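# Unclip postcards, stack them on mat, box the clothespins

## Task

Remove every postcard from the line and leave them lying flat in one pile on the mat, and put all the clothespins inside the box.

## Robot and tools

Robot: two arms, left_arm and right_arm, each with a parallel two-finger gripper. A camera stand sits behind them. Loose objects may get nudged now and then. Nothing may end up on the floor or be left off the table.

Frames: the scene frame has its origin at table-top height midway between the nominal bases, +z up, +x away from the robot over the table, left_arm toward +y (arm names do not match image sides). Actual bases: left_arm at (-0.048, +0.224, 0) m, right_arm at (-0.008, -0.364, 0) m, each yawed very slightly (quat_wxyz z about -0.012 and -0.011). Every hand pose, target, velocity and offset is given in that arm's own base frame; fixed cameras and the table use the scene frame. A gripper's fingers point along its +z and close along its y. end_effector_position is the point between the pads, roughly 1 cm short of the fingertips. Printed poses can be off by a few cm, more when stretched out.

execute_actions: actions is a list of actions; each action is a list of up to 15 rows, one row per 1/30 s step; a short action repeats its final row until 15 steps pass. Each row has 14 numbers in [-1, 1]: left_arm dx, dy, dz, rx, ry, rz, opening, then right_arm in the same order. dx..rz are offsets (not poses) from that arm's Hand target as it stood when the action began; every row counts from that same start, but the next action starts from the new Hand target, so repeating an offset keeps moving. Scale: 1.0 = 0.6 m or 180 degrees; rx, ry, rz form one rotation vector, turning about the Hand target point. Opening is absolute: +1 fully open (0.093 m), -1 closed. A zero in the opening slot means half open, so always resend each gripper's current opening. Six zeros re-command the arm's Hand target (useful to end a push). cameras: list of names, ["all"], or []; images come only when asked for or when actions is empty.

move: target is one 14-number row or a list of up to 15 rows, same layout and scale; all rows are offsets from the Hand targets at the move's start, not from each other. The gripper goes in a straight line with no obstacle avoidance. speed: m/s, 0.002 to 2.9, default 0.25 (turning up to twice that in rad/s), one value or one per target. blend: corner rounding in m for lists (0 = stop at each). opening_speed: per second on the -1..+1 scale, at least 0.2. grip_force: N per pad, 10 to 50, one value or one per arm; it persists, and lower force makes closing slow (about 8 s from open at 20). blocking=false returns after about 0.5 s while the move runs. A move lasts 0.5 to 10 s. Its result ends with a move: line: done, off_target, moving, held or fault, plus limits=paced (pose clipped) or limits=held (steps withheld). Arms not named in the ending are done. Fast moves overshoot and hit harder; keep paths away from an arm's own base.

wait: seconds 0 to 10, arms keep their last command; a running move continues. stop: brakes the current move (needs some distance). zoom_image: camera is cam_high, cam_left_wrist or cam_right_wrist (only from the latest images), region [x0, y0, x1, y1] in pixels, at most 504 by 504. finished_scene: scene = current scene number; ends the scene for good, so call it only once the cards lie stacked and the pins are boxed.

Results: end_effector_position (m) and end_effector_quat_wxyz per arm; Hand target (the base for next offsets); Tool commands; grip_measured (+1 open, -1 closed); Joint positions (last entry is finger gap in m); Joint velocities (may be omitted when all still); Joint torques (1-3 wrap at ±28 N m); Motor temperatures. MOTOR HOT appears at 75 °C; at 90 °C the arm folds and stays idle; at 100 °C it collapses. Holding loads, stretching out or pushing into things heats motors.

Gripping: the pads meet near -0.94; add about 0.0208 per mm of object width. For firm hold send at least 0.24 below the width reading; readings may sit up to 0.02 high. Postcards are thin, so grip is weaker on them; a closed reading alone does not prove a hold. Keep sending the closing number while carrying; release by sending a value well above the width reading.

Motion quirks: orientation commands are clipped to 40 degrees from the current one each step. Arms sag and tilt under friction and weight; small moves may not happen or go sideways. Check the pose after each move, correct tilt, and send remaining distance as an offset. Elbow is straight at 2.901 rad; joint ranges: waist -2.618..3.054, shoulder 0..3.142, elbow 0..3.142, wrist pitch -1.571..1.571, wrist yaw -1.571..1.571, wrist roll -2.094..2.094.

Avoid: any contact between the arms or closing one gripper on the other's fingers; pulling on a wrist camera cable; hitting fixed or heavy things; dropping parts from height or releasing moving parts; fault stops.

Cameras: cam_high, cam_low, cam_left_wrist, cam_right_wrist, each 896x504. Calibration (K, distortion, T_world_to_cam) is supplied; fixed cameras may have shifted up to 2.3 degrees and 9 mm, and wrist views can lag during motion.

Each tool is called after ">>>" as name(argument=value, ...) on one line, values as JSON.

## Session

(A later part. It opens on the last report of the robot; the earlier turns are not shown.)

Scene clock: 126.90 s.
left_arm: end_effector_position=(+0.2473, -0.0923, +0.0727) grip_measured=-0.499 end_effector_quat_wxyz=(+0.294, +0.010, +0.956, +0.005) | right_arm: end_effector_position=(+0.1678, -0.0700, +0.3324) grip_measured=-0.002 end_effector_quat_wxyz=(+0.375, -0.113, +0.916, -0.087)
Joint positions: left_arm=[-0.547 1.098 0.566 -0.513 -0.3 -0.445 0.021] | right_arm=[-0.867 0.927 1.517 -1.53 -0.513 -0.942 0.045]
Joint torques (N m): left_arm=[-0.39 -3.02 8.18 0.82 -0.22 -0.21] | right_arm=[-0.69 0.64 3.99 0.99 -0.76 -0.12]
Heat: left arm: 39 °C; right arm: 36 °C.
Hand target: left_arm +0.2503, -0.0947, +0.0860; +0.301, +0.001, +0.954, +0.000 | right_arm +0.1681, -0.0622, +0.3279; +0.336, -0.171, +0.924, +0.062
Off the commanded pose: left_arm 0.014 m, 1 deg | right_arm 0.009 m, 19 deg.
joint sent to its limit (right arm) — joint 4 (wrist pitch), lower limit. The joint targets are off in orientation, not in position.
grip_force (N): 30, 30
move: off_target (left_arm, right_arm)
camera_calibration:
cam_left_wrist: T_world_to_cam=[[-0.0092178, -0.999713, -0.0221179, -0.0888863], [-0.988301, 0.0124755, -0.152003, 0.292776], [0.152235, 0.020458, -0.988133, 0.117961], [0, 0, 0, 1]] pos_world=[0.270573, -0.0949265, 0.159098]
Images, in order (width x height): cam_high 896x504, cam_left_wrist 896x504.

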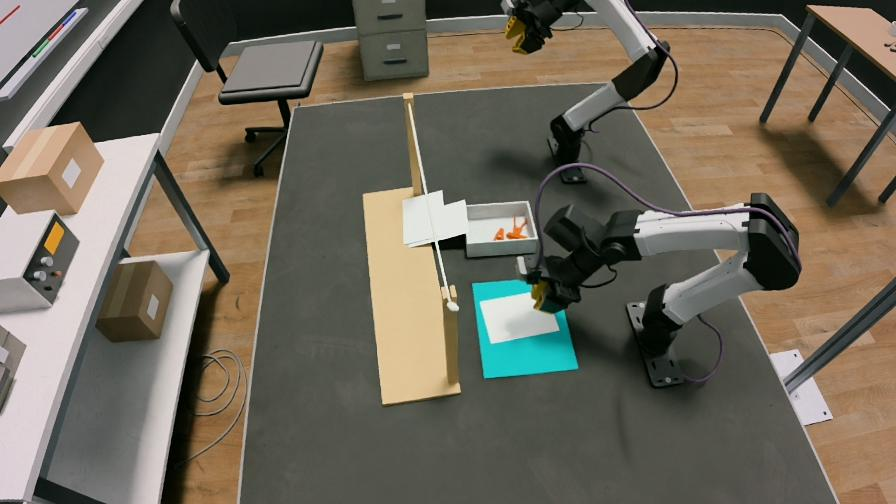

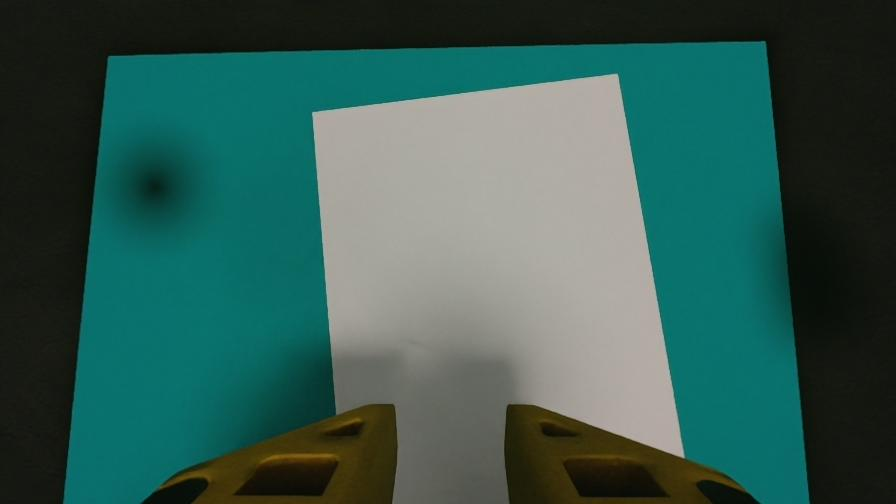

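>>> move(target=[[0,0,0.17,0,0,0,-0.5,0,0,0,0,0,0,0],[0.2,-0.33,0.17,0,0,0,-0.5,0,0,0,0,0,0,0]], blend=[0.03,0], cameras=["cam_left_wrist","cam_low","cam_high"])

>>> zoom_image(camera="cam_low", region=[290, 250, 470, 390])

Scene clock: 130.90 s.
left_arm: end_effector_position=(+0.3664, -0.2958, +0.1816) grip_measured=-0.499 end_effector_quat_wxyz=(+0.294, +0.014, +0.955, -0.013) | right_arm: end_effector_position=(+0.1678, -0.0700, +0.3324) grip_measured=-0.002 end_effector_quat_wxyz=(+0.375, -0.113, +0.916, -0.087)
Joint positions: left_arm=[-0.818 1.934 1.801 -0.978 -0.398 -0.695 0.021] | right_arm=[-0.867 0.927 1.517 -1.53 -0.513 -0.942 0.045]
Joint torques (N m): left_arm=[-0.2 -7.94 8.54 0.73 -0.61 -0.22] | right_arm=[-0.69 0.65 4 0.99 -0.76 -0.13]
Heat: left arm: 40 °C; right arm: 36 °C.
Hand target: left_arm +0.3703, -0.2927, +0.1880; +0.301, +0.001, +0.954, +0.000 | right_arm +0.1681, -0.0622, +0.3279; +0.336, -0.171, +0.924, +0.062
Off the commanded pose: left_arm 0.008 m, 2 deg | right_arm 0.009 m, 19 deg.
joint sent to its limit (right arm) — joint 4 (wrist pitch), lower limit. The joint targets are off in orientation, not in position.
grip_force (N): 30, 30
move: off_target (right_arm)
camera_calibration:
cam_left_wrist: T_world_to_cam=[[-0.0274096, -0.999577, 0.0097515, -0.287903], [-0.988005, 0.0256067, -0.152281, 0.433394], [0.151967, -0.0138085, -0.988289, 0.201686], [0, 0, 0, 1]] pos_world=[0.389655, -0.296094, 0.268129]
Images, in order (width x height): cam_high 896x504, cam_low 896x504, cam_left_wrist 896x504.

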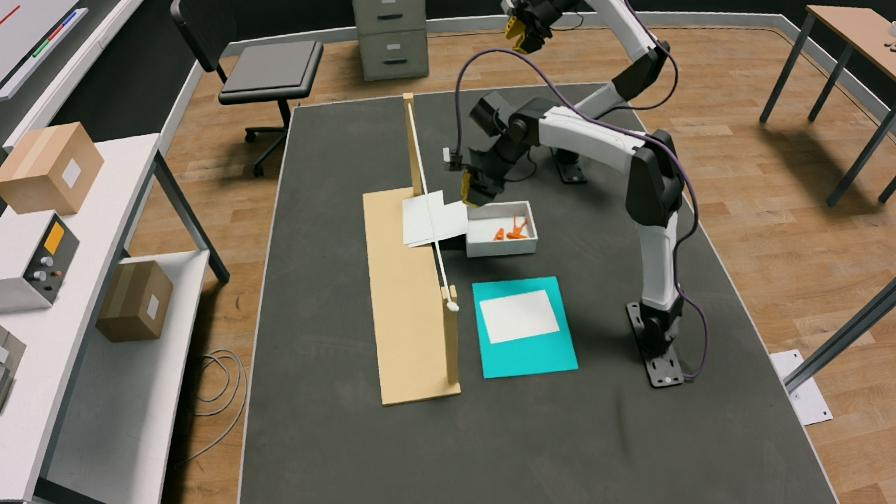

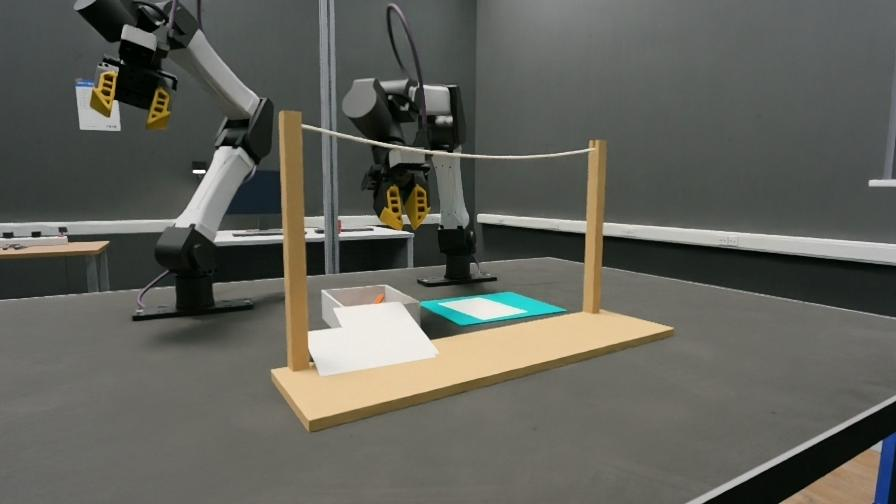

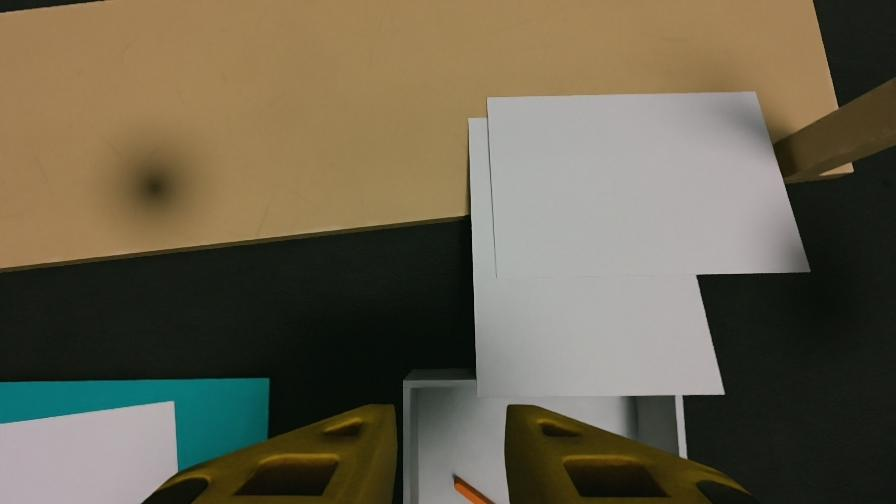

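Scaled by 2.800.

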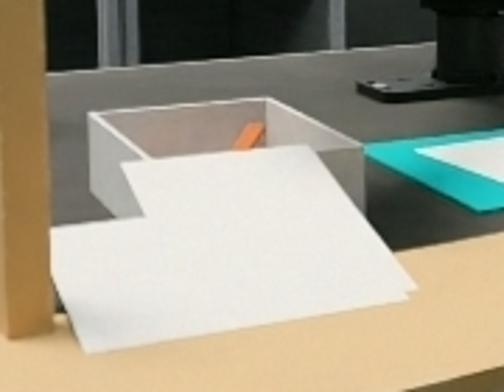

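>>> move(target=[[0.137,-0.092,-0.2,0,0,0,-0.5,0,0,0,0,0,0,0],[0.14,-0.092,-0.255,0,0,0,-0.5,0,0,0,0,0,0,0]], blend=[0.01,0], speed=[0.2,0.05], cameras=["cam_left_wrist","cam_low"])

>>> zoom_image(camera="cam_low", region=[290, 220, 470, 390])

Scene clock: 137.40 s.
left_arm: end_effector_position=(+0.4425, -0.3492, +0.0411) grip_measured=-0.499 end_effector_quat_wxyz=(+0.288, +0.008, +0.958, +0.002) | right_arm: end_effector_position=(+0.1678, -0.0700, +0.3324) grip_measured=-0.002 end_effector_quat_wxyz=(+0.375, -0.113, +0.916, -0.087)
Joint positions: left_arm=[-0.785 2.398 1.983 -0.719 -0.399 -0.678 0.021] | right_arm=[-0.867 0.927 1.517 -1.53 -0.513 -0.942 0.045]
Joint torques (N m): left_arm=[0.84 -10.89 4.86 1.49 -0.37 0.04] | right_arm=[-0.7 0.65 3.99 0.99 -0.77 -0.13]
Heat: left arm: 40 °C; right arm: 36 °C.
Hand target: left_arm +0.4543, -0.3479, +0.0350; +0.301, +0.001, +0.954, +0.000 | right_arm +0.1681, -0.0622, +0.3279; +0.336, -0.171, +0.924, +0.062
Off the commanded pose: left_arm 0.013 m, 2 deg | right_arm 0.009 m, 19 deg.
joint sent to its limit (right arm) — joint 4 (wrist pitch), lower limit. The joint targets are off in orientation, not in position.
grip_force (N): 30, 30
move: off_target (left_arm, right_arm)
camera_calibration:
cam_left_wrist: T_world_to_cam=[[-0.00712692, -0.99985, -0.0158119, -0.345852], [-0.990346, 0.00924644, -0.138309, 0.483373], [0.138435, 0.0146735, -0.990263, 0.0664764], [0, 0, 0, 1]] pos_world=[0.467039, -0.351245, 0.127216]
Images, in order (width x height): cam_low 896x504, cam_left_wrist 896x504.

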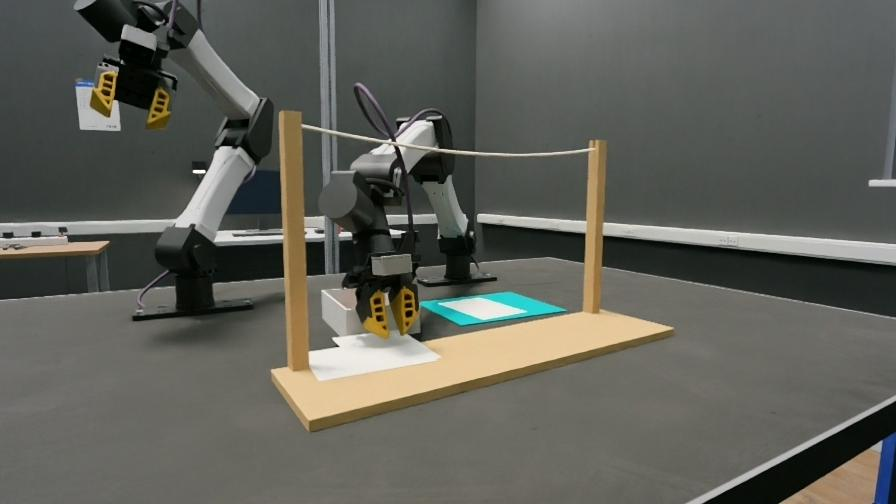

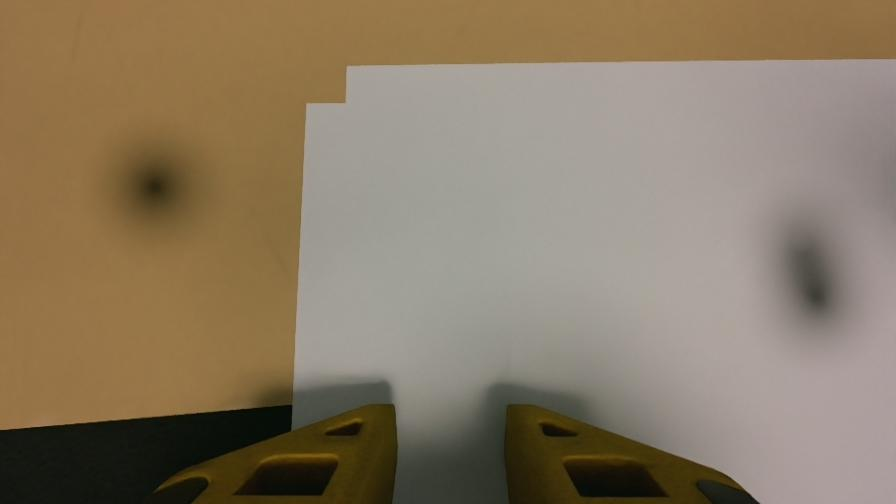

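Scaled by 2.800.

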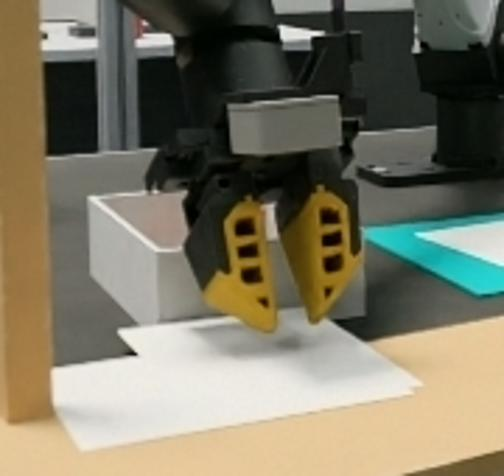

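>>> move(target=[[0.0,0,-0.03,0,0,0,-0.5,0,0,0,0,0,0,0],[-0.005,0.22,-0.034,0,0,0,-0.5,0,0,0,0,0,0,0],[-0.01,0.44,-0.036,0,0,0,-0.5,0,0,0,0,0,0,0],[-0.1,0.44,0.2,0,0,0,-0.5,0,0,0,0,0,0,0]], blend=[0,0.01,0,0], speed=[0.05,0.08,0.08,0.2], cameras=["cam_left_wrist","cam_low","cam_high"])

Scene clock: 145.70 s.
left_arm: end_effector_position=(+0.3932, -0.0852, +0.1368) grip_measured=-0.499 end_effector_quat_wxyz=(+0.291, +0.009, +0.957, -0.001) | right_arm: end_effector_position=(+0.1678, -0.0700, +0.3324) grip_measured=-0.002 end_effector_quat_wxyz=(+0.375, -0.113, +0.916, -0.087)
Joint positions: left_arm=[-0.274 1.577 1.183 -0.602 -0.145 -0.212 0.021] | right_arm=[-0.867 0.927 1.517 -1.53 -0.513 -0.942 0.045]
Joint torques (N m): left_arm=[-0.54 -8.38 8.34 0.89 -0.19 -0.18] | right_arm=[-0.69 0.65 3.99 0.98 -0.76 -0.13]
Heat: left arm: 40 °C; right arm: 36 °C.
Hand target: left_arm +0.3943, -0.0839, +0.1550; +0.301, +0.001, +0.954, +0.000 | right_arm +0.1681, -0.0622, +0.3279; +0.336, -0.171, +0.924, +0.062
Off the commanded pose: left_arm 0.018 m, 2 deg | right_arm 0.009 m, 19 deg.
joint sent to its limit (right arm) — joint 4 (wrist pitch), lower limit. The joint targets are off in orientation, not in position.
grip_force (N): 30, 30
move: off_target (left_arm, right_arm)
camera_calibration:
cam_left_wrist: T_world_to_cam=[[-0.010948, -0.999872, -0.0116672, -0.0797721], [-0.989379, 0.0125229, -0.144816, 0.446107], [0.144944, 0.0099578, -0.98939, 0.16105], [0, 0, 0, 1]] pos_world=[0.417153, -0.0869521, 0.223014]
Images, in order (width x height): cam_high 896x504, cam_low 896x504, cam_left_wrist 896x504.

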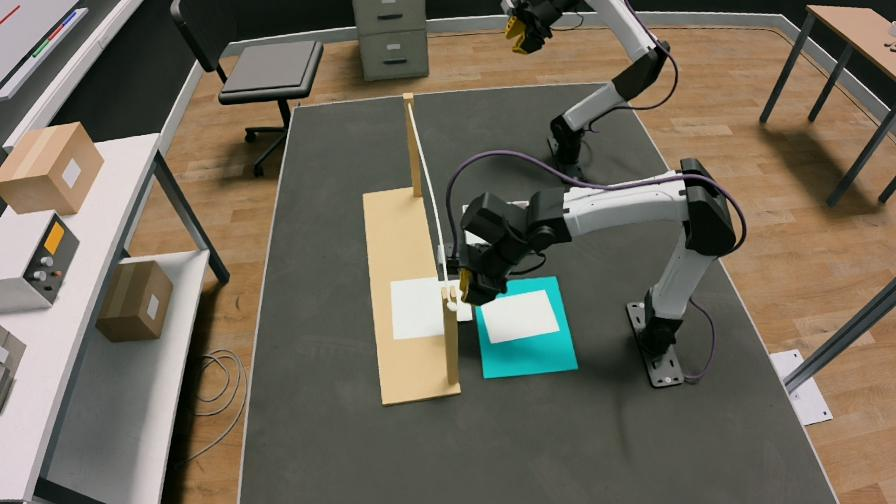

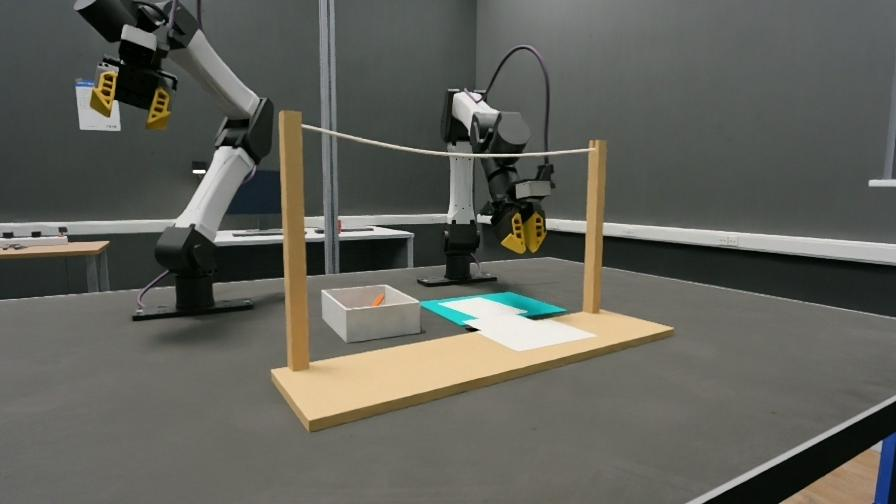

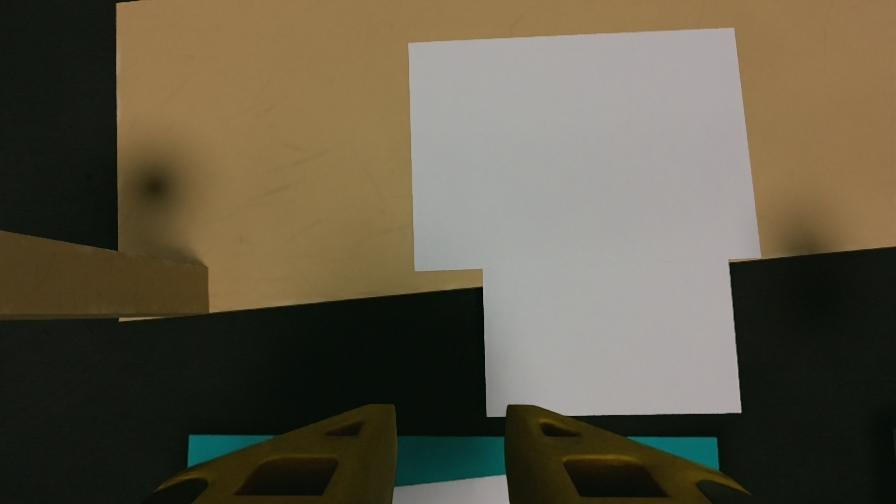

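>>> move(target=[[0.03,-0.11,-0.17,0,0,0,-0.3,0,0,0,0,0,0,0],[0.03,-0.11,-0.246,0,0,0,-0.3,0,0,0,0,0,0,0],[-0.085,-0.03,-0.26,0,0,0,-0.3,0,0,0,0,0,0,0],[-0.085,-0.03,0.05,0,0,0,-0.3,0,0,0,0,0,0,0]], blend=[0.01,0,0,0], speed=[0.2,0.05,0.08,0.2], cameras=["cam_left_wrist","cam_low","cam_high"])

Scene clock: 154.00 s.
left_arm: end_effector_position=(+0.3439, -0.1010, +0.1701) grip_measured=-0.301 end_effector_quat_wxyz=(+0.296, -0.001, +0.955, +0.005) | right_arm: end_effector_position=(+0.1678, -0.0700, +0.3324) grip_measured=-0.002 end_effector_quat_wxyz=(+0.375, -0.113, +0.916, -0.087)
Joint positions: left_arm=[-0.392 1.408 1.158 -0.759 -0.228 -0.327 0.031] | right_arm=[-0.867 0.927 1.517 -1.53 -0.513 -0.942 0.045]
Joint torques (N m): left_arm=[0.73 -6.05 8.55 0.89 -0.07 0.01] | right_arm=[-0.68 0.66 4.01 0.99 -0.76 -0.13]
Motor temperatures (°C): left_arm=[29 36 40 32 27 25 27] | right_arm=[28 34 35 36 26 27 28]
Heat: left arm: 40 °C; right arm: 36 °C.
Hand target: left_arm +0.3433, -0.1019, +0.1850; +0.301, +0.001, +0.954, +0.000 | right_arm +0.1681, -0.0622, +0.3279; +0.336, -0.171, +0.924, +0.062
Off the commanded pose: left_arm 0.015 m, 1 deg | right_arm 0.009 m, 19 deg.
joint sent to its limit (right arm) — joint 4 (wrist pitch), lower limit. The joint targets are off in orientation, not in position.
grip_force (N): 30, 30
move: off_target (left_arm, right_arm)
camera_calibration:
cam_left_wrist: T_world_to_cam=[[0.0109305, -0.999795, -0.017063, -0.102367], [-0.987698, -0.00813316, -0.156161, 0.401625], [0.15599, 0.01856, -0.987584, 0.198087], [0, 0, 0, 1]] pos_world=[0.366903, -0.102756, 0.256599]
Images, in order (width x height): cam_high 896x504, cam_low 896x504, cam_left_wrist 896x504.

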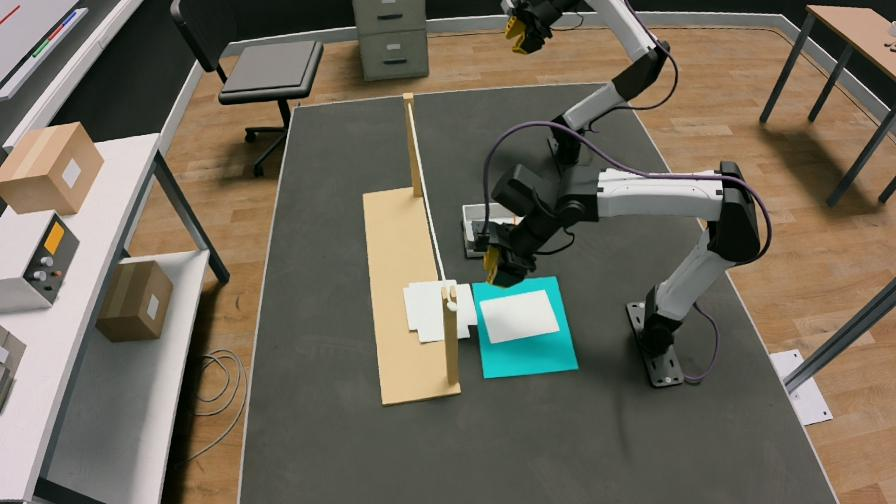

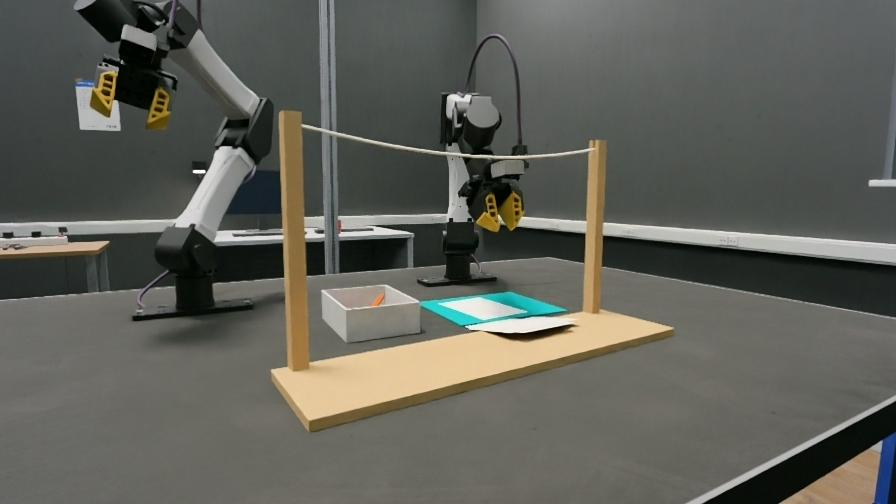

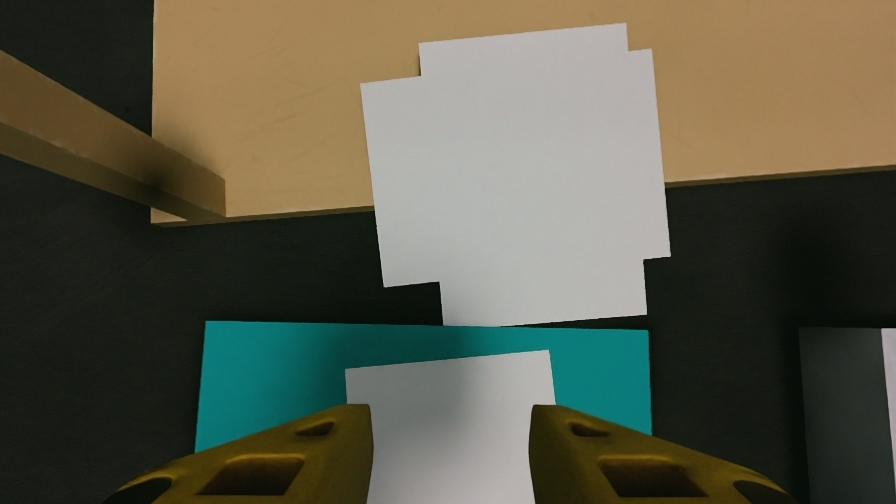

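>>> move(target=[[0.125,-0.055,-0.22,0,0,0,-0.3,0,0,0,0,0,0,0],[0.125,-0.055,-0.285,0,0,0,-0.3,0,0,0,0,0,0,0],[-0.02,0.02,-0.312,0,0,0,-0.3,0,0,0,0,0,0,0],[-0.02,0.02,0.0,0,0,0,-0.3,0,0,0,0,0,0,0]], blend=[0.01,0,0,0], speed=[0.2,0.05,0.08,0.2], cameras=["cam_left_wrist","cam_low","cam_high"])

Scene clock: 161.83 s.
left_arm: end_effector_position=(+0.3322, -0.0884, +0.1715) grip_measured=-0.301 end_effector_quat_wxyz=(+0.298, -0.001, +0.954, +0.007) | right_arm: end_effector_position=(+0.1678, -0.0700, +0.3324) grip_measured=-0.002 end_effector_quat_wxyz=(+0.375, -0.113, +0.916, -0.087)
Joint positions: left_arm=[-0.367 1.345 1.111 -0.766 -0.22 -0.306 0.031] | right_arm=[-0.867 0.927 1.517 -1.53 -0.513 -0.942 0.045]
Joint torques (N m): left_arm=[0.81 -5.26 8.54 0.85 0.01 0] | right_arm=[-0.66 0.66 3.99 0.99 -0.76 -0.13]
Heat: left arm: 40 °C; right arm: 35 °C.
Hand target: left_arm +0.3313, -0.0899, +0.1850; +0.301, +0.001, +0.954, +0.000 | right_arm +0.1681, -0.0622, +0.3279; +0.336, -0.171, +0.924, +0.062
Off the commanded pose: left_arm 0.014 m, 1 deg | right_arm 0.009 m, 19 deg.
joint sent to its limit (right arm) — joint 4 (wrist pitch), lower limit. The joint targets are off in orientation, not in position.
grip_force (N): 30, 30
move: off_target (left_arm, right_arm)
camera_calibration:
cam_left_wrist: T_world_to_cam=[[0.0137563, -0.999699, -0.0203281, -0.0900567], [-0.986974, -0.0103166, -0.160549, 0.390699], [0.160291, 0.0222719, -0.986818, 0.199831], [0, 0, 0, 1]] pos_world=[0.354817, -0.0904495, 0.258093]
Images, in order (width x height): cam_high 896x504, cam_low 896x504, cam_left_wrist 896x504.

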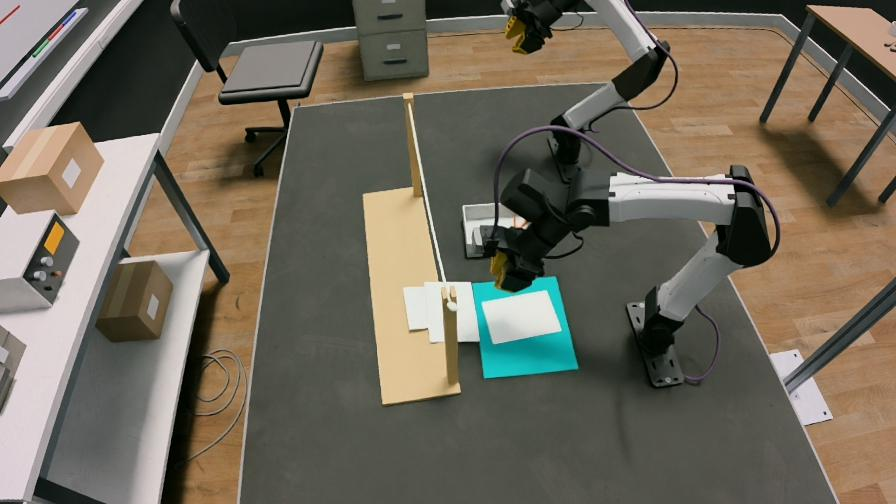

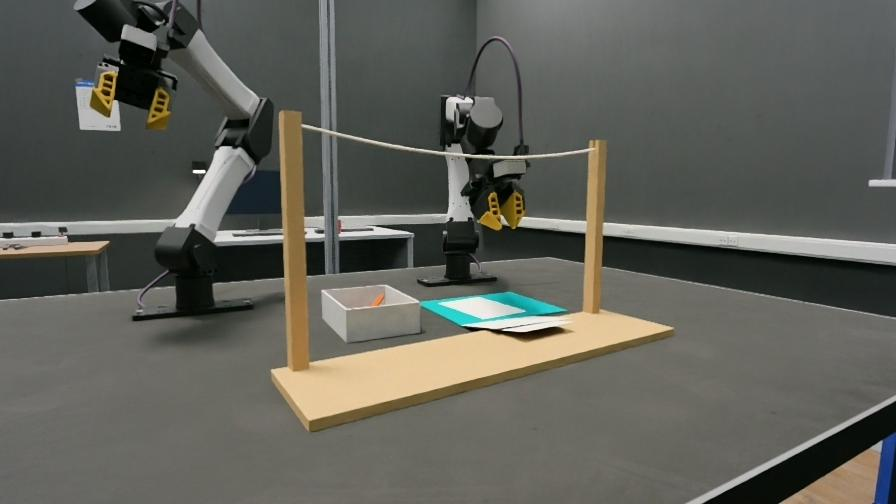

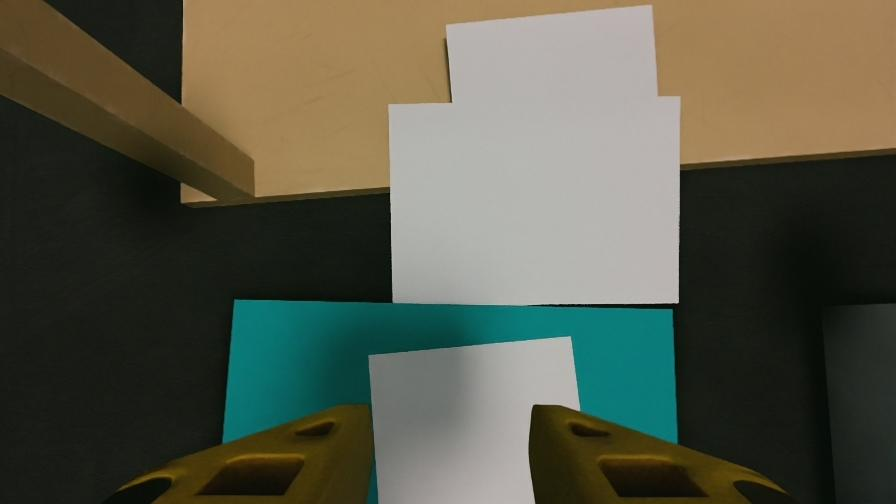

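>>> move(target=[[0.118,-0.058,-0.25,0,0,0,-0.3,0,0,0,0,0,0,0],[0.118,-0.058,-0.305,0,0,0,-0.3,0,0,0,0,0,0,0],[-0.02,0.0,-0.325,0,0,0,-0.3,0,0,0,0,0,0,0],[-0.02,0.0,0.0,0,0,0,-0.3,0,0,0,0,0,0,0]], blend=[0.01,0,0,0], speed=[0.2,0.05,0.08,0.2], cameras=["cam_left_wrist","cam_low","cam_high"])

Scene clock: 169.37 s.
left_arm: end_effector_position=(+0.3200, -0.0900, +0.1726) grip_measured=-0.301 end_effector_quat_wxyz=(+0.299, +0.007, +0.954, +0.005) | right_arm: end_effector_position=(+0.1678, -0.0700, +0.3324) grip_measured=-0.002 end_effector_quat_wxyz=(+0.375, -0.113, +0.916, -0.087)
Joint positions: left_arm=[-0.386 1.301 1.081 -0.782 -0.221 -0.306 0.031] | right_arm=[-0.867 0.927 1.517 -1.53 -0.513 -0.942 0.045]
Joint torques (N m): left_arm=[0.08 -4.64 8.53 0.85 -0.09 -0.12] | right_arm=[-0.7 0.65 4 0.99 -0.76 -0.13]
Heat: left arm: 40 °C; right arm: 35 °C.
Hand target: left_arm +0.3193, -0.0899, +0.1850; +0.301, +0.001, +0.954, +0.000 | right_arm +0.1681, -0.0622, +0.3279; +0.336, -0.171, +0.924, +0.062
Off the commanded pose: left_arm 0.012 m, 1 deg | right_arm 0.009 m, 19 deg.
joint sent to its limit (right arm) — joint 4 (wrist pitch), lower limit. The joint targets are off in orientation, not in position.
grip_force (N): 30, 30
move: off_target (left_arm, right_arm)
camera_calibration:
cam_left_wrist: T_world_to_cam=[[-0.00375088, -0.99976, -0.0215709, -0.0856345], [-0.986927, 0.00717664, -0.161007, 0.38042], [0.161123, 0.020685, -0.986717, 0.202477], [0, 0, 0, 1]] pos_world=[0.342502, -0.0925324, 0.259191]
Images, in order (width x height): cam_high 896x504, cam_low 896x504, cam_left_wrist 896x504.

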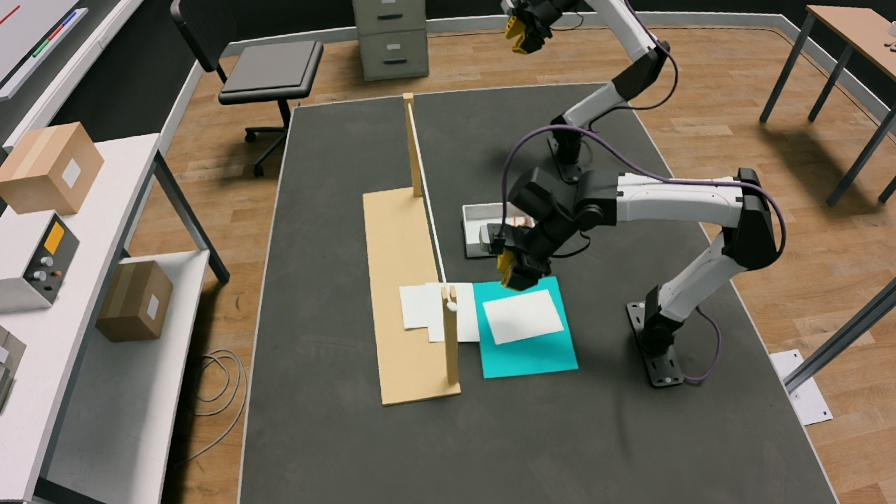

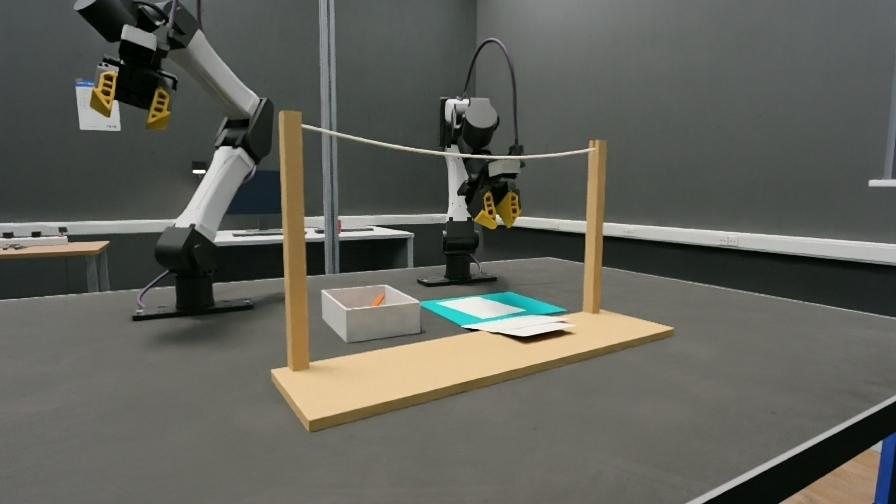

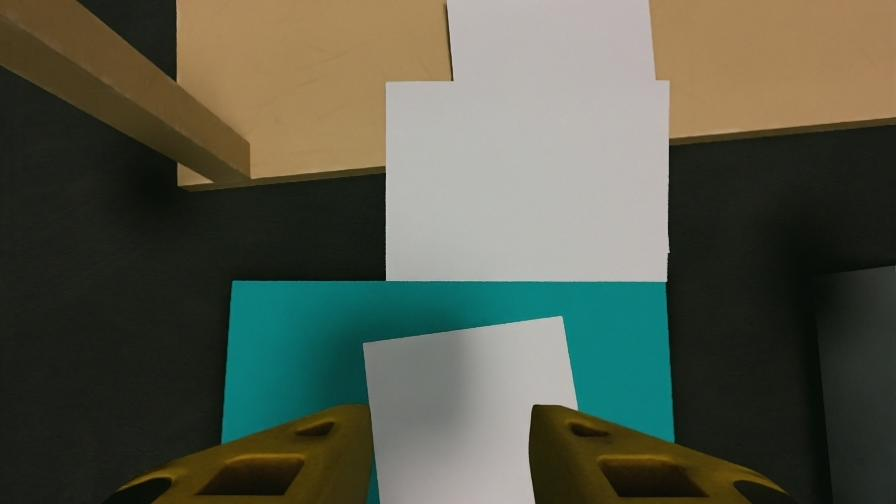

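>>> move(target=[[0.248,-0.058,-0.22,0,0,0,-0.3,0,0,0,0,0,0,0],[0.248,-0.058,-0.29,0,0,0,-0.3,0,0,0,0,0,0,0],[0.185,-0.04,-0.292,0,0,0,-0.3,0,0,0,0,0,0,0],[0.185,-0.04,-0.2,0,0,0,-0.3,0,0,0,0,0,0,0],[0.02,0.0,0.0,0,0,0,-0.3,0,0,0,0,0,0,0]], blend=[0.01,0,0,0.02,0], speed=[0.25,0.05,0.06,0.15,0.25], cameras=["cam_left_wrist","cam_low"])

>>> zoom_image(camera="cam_low", region=[420, 270, 620, 360])

Scene clock: 178.30 s.
left_arm: end_effector_position=(+0.3320, -0.0913, +0.1700) grip_measured=-0.301 end_effector_quat_wxyz=(+0.294, +0.013, +0.956, +0.002) | right_arm: end_effector_position=(+0.1678, -0.0700, +0.3324) grip_measured=-0.002 end_effector_quat_wxyz=(+0.375, -0.113, +0.916, -0.087)
Joint positions: left_arm=[-0.366 1.35 1.112 -0.766 -0.2 -0.281 0.031] | right_arm=[-0.867 0.927 1.517 -1.53 -0.513 -0.942 0.045]
Joint torques (N m): left_arm=[-0.53 -5.78 8.32 0.88 -0.2 -0.2] | right_arm=[-0.66 0.68 3.99 0.99 -0.76 -0.13]
Heat: left arm: 41 °C; right arm: 35 °C.
Hand target: left_arm +0.3313, -0.0899, +0.1850; +0.301, +0.001, +0.954, +0.000 | right_arm +0.1681, -0.0622, +0.3279; +0.336, -0.171, +0.924, +0.062
Off the commanded pose: left_arm 0.015 m, 2 deg | right_arm 0.009 m, 19 deg.
joint sent to its limit (right arm) — joint 4 (wrist pitch), lower limit. The joint targets are off in orientation, not in position.
grip_force (N): 30, 30
move: off_target (left_arm, right_arm)
camera_calibration:
cam_left_wrist: T_world_to_cam=[[-0.0158588, -0.999681, -0.0196626, -0.0832202], [-0.988261, 0.01866, -0.151629, 0.391825], [0.151948, 0.0170272, -0.988242, 0.200988], [0, 0, 0, 1]] pos_world=[0.355366, -0.0939274, 0.256401]
Images, in order (width x height): cam_low 896x504, cam_left_wrist 896x504.

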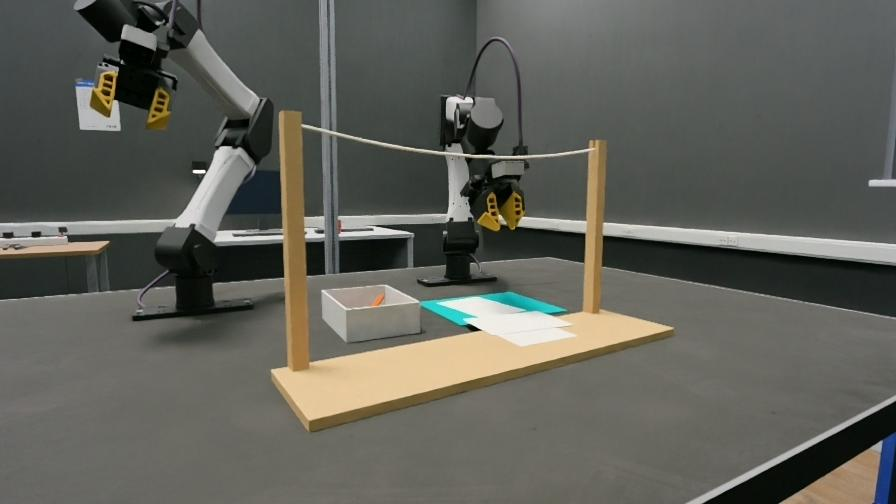

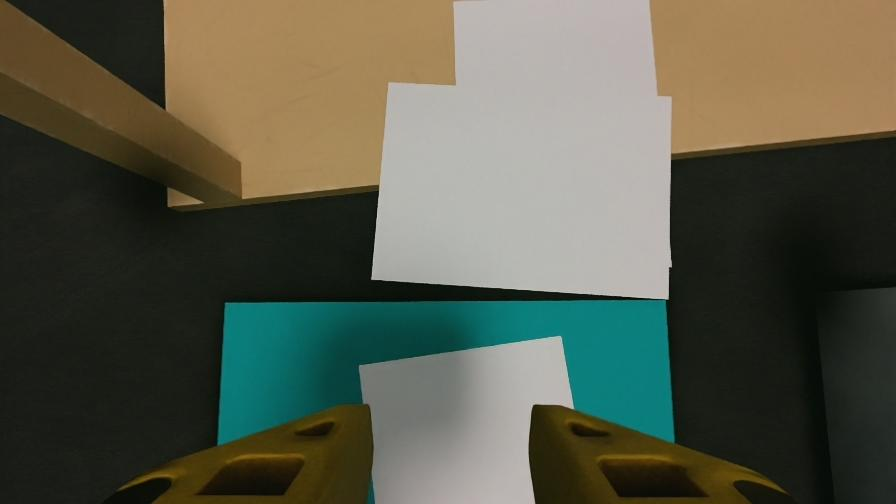

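Scaled by 2.520.

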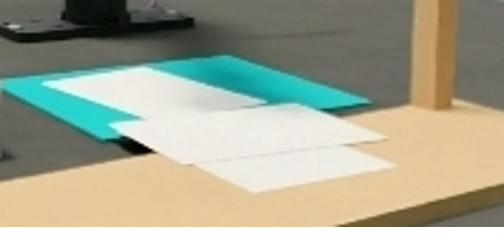

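>>> move(target=[[0.215,-0.065,-0.22,0,0,0,-0.3,0,0,0,0,0,0,0],[0.215,-0.065,-0.315,0,0,0,-0.3,0,0,0,0,0,0,0],[0.125,-0.05,-0.32,0,0,0.02,-0.3,0,0,0,0,0,0,0],[0.125,-0.05,-0.2,0,0,0.02,-0.3,0,0,0,0,0,0,0],[0.0,0.0,0.0,0,0,0,-0.3,0,0,0,0,0,0,0]], blend=[0.01,0,0,0.02,0], speed=[0.25,0.05,0.06,0.15,0.25], cameras=["cam_left_wrist","cam_low"])

>>> zoom_image(camera="cam_low", region=[420, 270, 620, 360])

Scene clock: 185.93 s.
left_arm: end_effector_position=(+0.3322, -0.0893, +0.1726) grip_measured=-0.301 end_effector_quat_wxyz=(+0.300, -0.003, +0.954, +0.006) | right_arm: end_effector_position=(+0.1678, -0.0700, +0.3324) grip_measured=-0.002 end_effector_quat_wxyz=(+0.375, -0.113, +0.916, -0.087)
Joint positions: left_arm=[-0.37 1.344 1.112 -0.766 -0.221 -0.31 0.031] | right_arm=[-0.867 0.927 1.517 -1.53 -0.513 -0.942 0.045]
Joint torques (N m): left_arm=[0.73 -5.18 8.44 0.85 0 0.06] | right_arm=[-0.66 0.65 4.01 0.99 -0.76 -0.14]
Heat: left arm: 40 °C; right arm: 35 °C.
Hand target: left_arm +0.3313, -0.0899, +0.1850; +0.301, +0.001, +0.954, +0.000 | right_arm +0.1681, -0.0622, +0.3279; +0.336, -0.171, +0.924, +0.062
Off the commanded pose: left_arm 0.012 m, 1 deg | right_arm 0.009 m, 19 deg.
joint sent to its limit (right arm) — joint 4 (wrist pitch), lower limit. The joint targets are off in orientation, not in position.
grip_force (N): 30, 30
move: off_target (left_arm, right_arm)
camera_calibration:
cam_left_wrist: T_world_to_cam=[[0.0153497, -0.999724, -0.017807, -0.0918549], [-0.986412, -0.0122271, -0.163836, 0.391094], [0.163573, 0.0200799, -0.986327, 0.199683], [0, 0, 0, 1]] pos_world=[0.354527, -0.0910571, 0.259392]
Images, in order (width x height): cam_low 896x504, cam_left_wrist 896x504.

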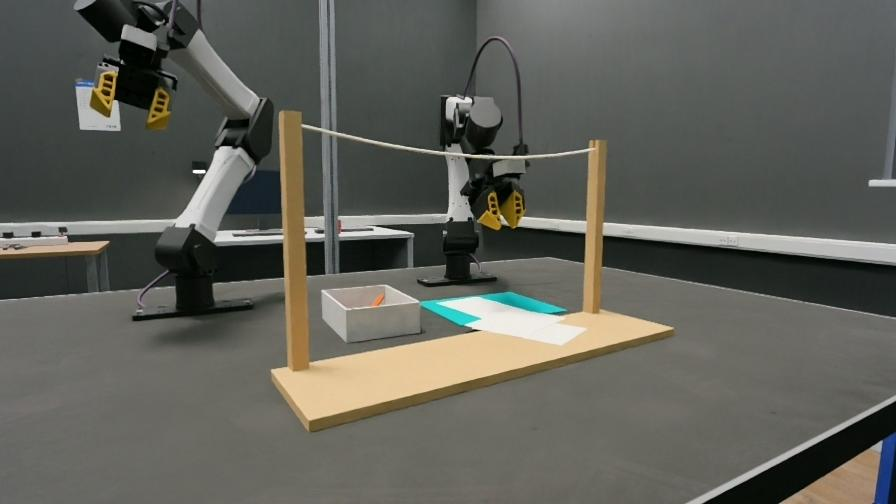

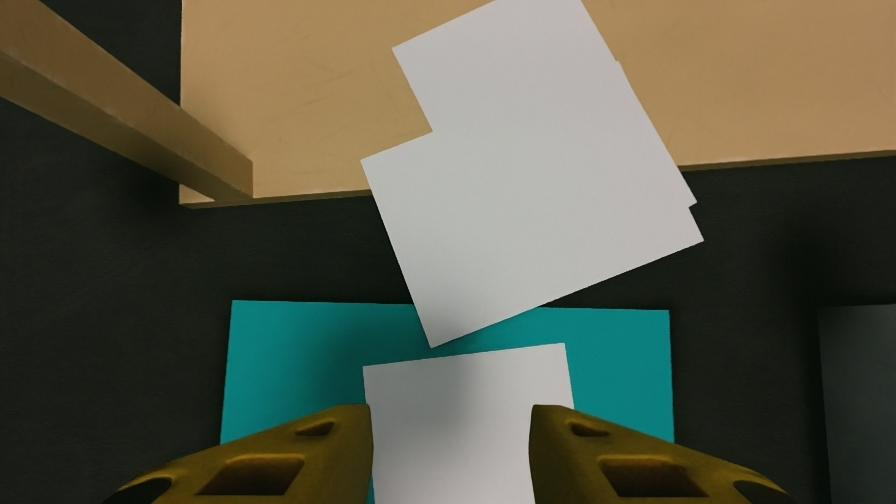

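Scaled by 2.520.

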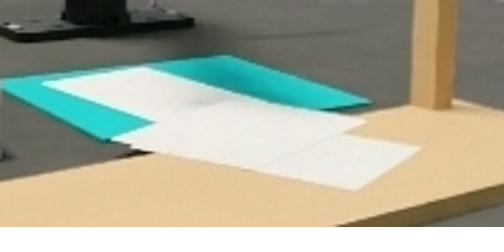

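>>> move(target=[[0.16,-0.115,-0.22,0,0,0,-0.3,0,0,0,0,0,0,0],[0.16,-0.115,-0.305,0,0,0,-0.3,0,0,0,0,0,0,0],[0.02,-0.05,-0.325,0,0,-0.1,-0.3,0,0,0,0,0,0,0],[0.02,-0.05,-0.2,0,0,-0.1,-0.3,0,0,0,0,0,0,0],[0.0,0.0,0.0,0,0,0,-0.3,0,0,0,0,0,0,0]], blend=[0.01,0,0,0.02,0], speed=[0.25,0.05,0.06,0.15,0.25], cameras=["cam_left_wrist","cam_low"])

>>> zoom_image(camera="cam_low", region=[420, 270, 620, 360])

Scene clock: 195.77 s.
left_arm: end_effector_position=(+0.3312, -0.0903, +0.1708) grip_measured=-0.301 end_effector_quat_wxyz=(+0.294, +0.009, +0.956, -0.008) | right_arm: end_effector_position=(+0.1678, -0.0700, +0.3324) grip_measured=-0.002 end_effector_quat_wxyz=(+0.375, -0.113, +0.916, -0.087)
Joint positions: left_arm=[-0.352 1.341 1.108 -0.765 -0.175 -0.281 0.031] | right_arm=[-0.867 0.927 1.517 -1.53 -0.513 -0.942 0.045]
Joint torques (N m): left_arm=[-0.58 -4.7 8.85 0.88 -0.39 -0.18] | right_arm=[-0.69 0.66 3.99 0.99 -0.76 -0.12]
Heat: left arm: 40 °C; right arm: 35 °C.
Hand target: left_arm +0.3313, -0.0899, +0.1850; +0.301, +0.001, +0.954, +0.000 | right_arm +0.1681, -0.0622, +0.3279; +0.336, -0.171, +0.924, +0.062
Off the commanded pose: left_arm 0.014 m, 2 deg | right_arm 0.009 m, 19 deg.
joint sent to its limit (right arm) — joint 4 (wrist pitch), lower limit. The joint targets are off in orientation, not in position.
grip_force (N): 30, 30
move: off_target (left_arm, right_arm)
camera_calibration:
cam_left_wrist: T_world_to_cam=[[-0.0153101, -0.999881, 0.00187176, -0.0861243], [-0.988499, 0.0148541, -0.150497, 0.390648], [0.150451, -0.00415435, -0.988609, 0.200555], [0, 0, 0, 1]] pos_world=[0.354663, -0.0910836, 0.257222]
Images, in order (width x height): cam_low 896x504, cam_left_wrist 896x504.

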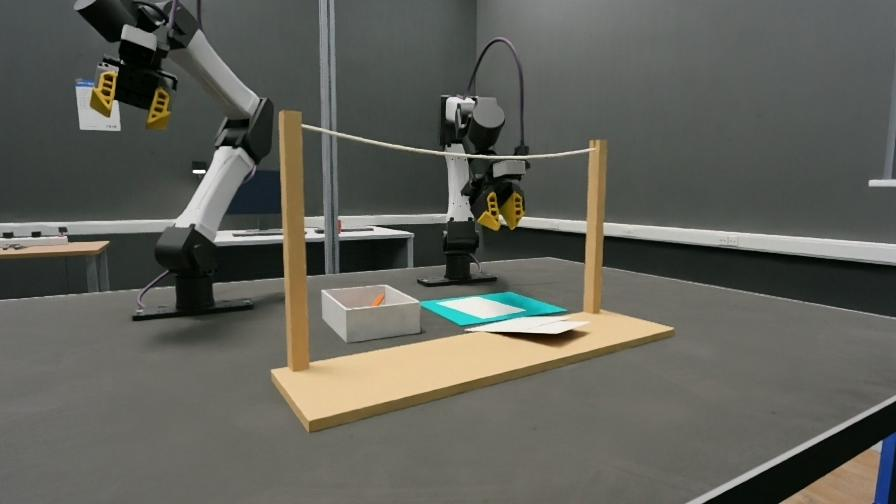

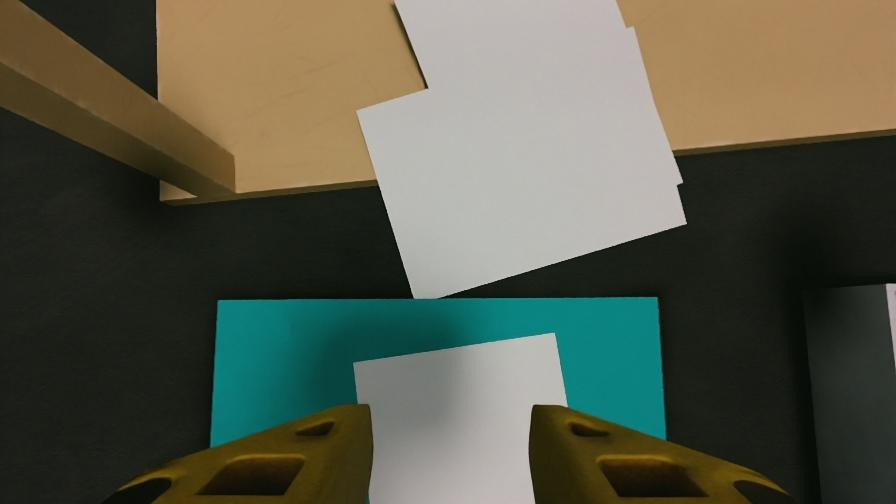

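Scaled by 2.520.

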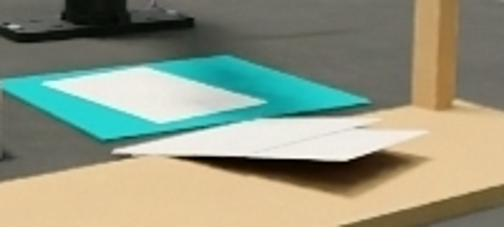

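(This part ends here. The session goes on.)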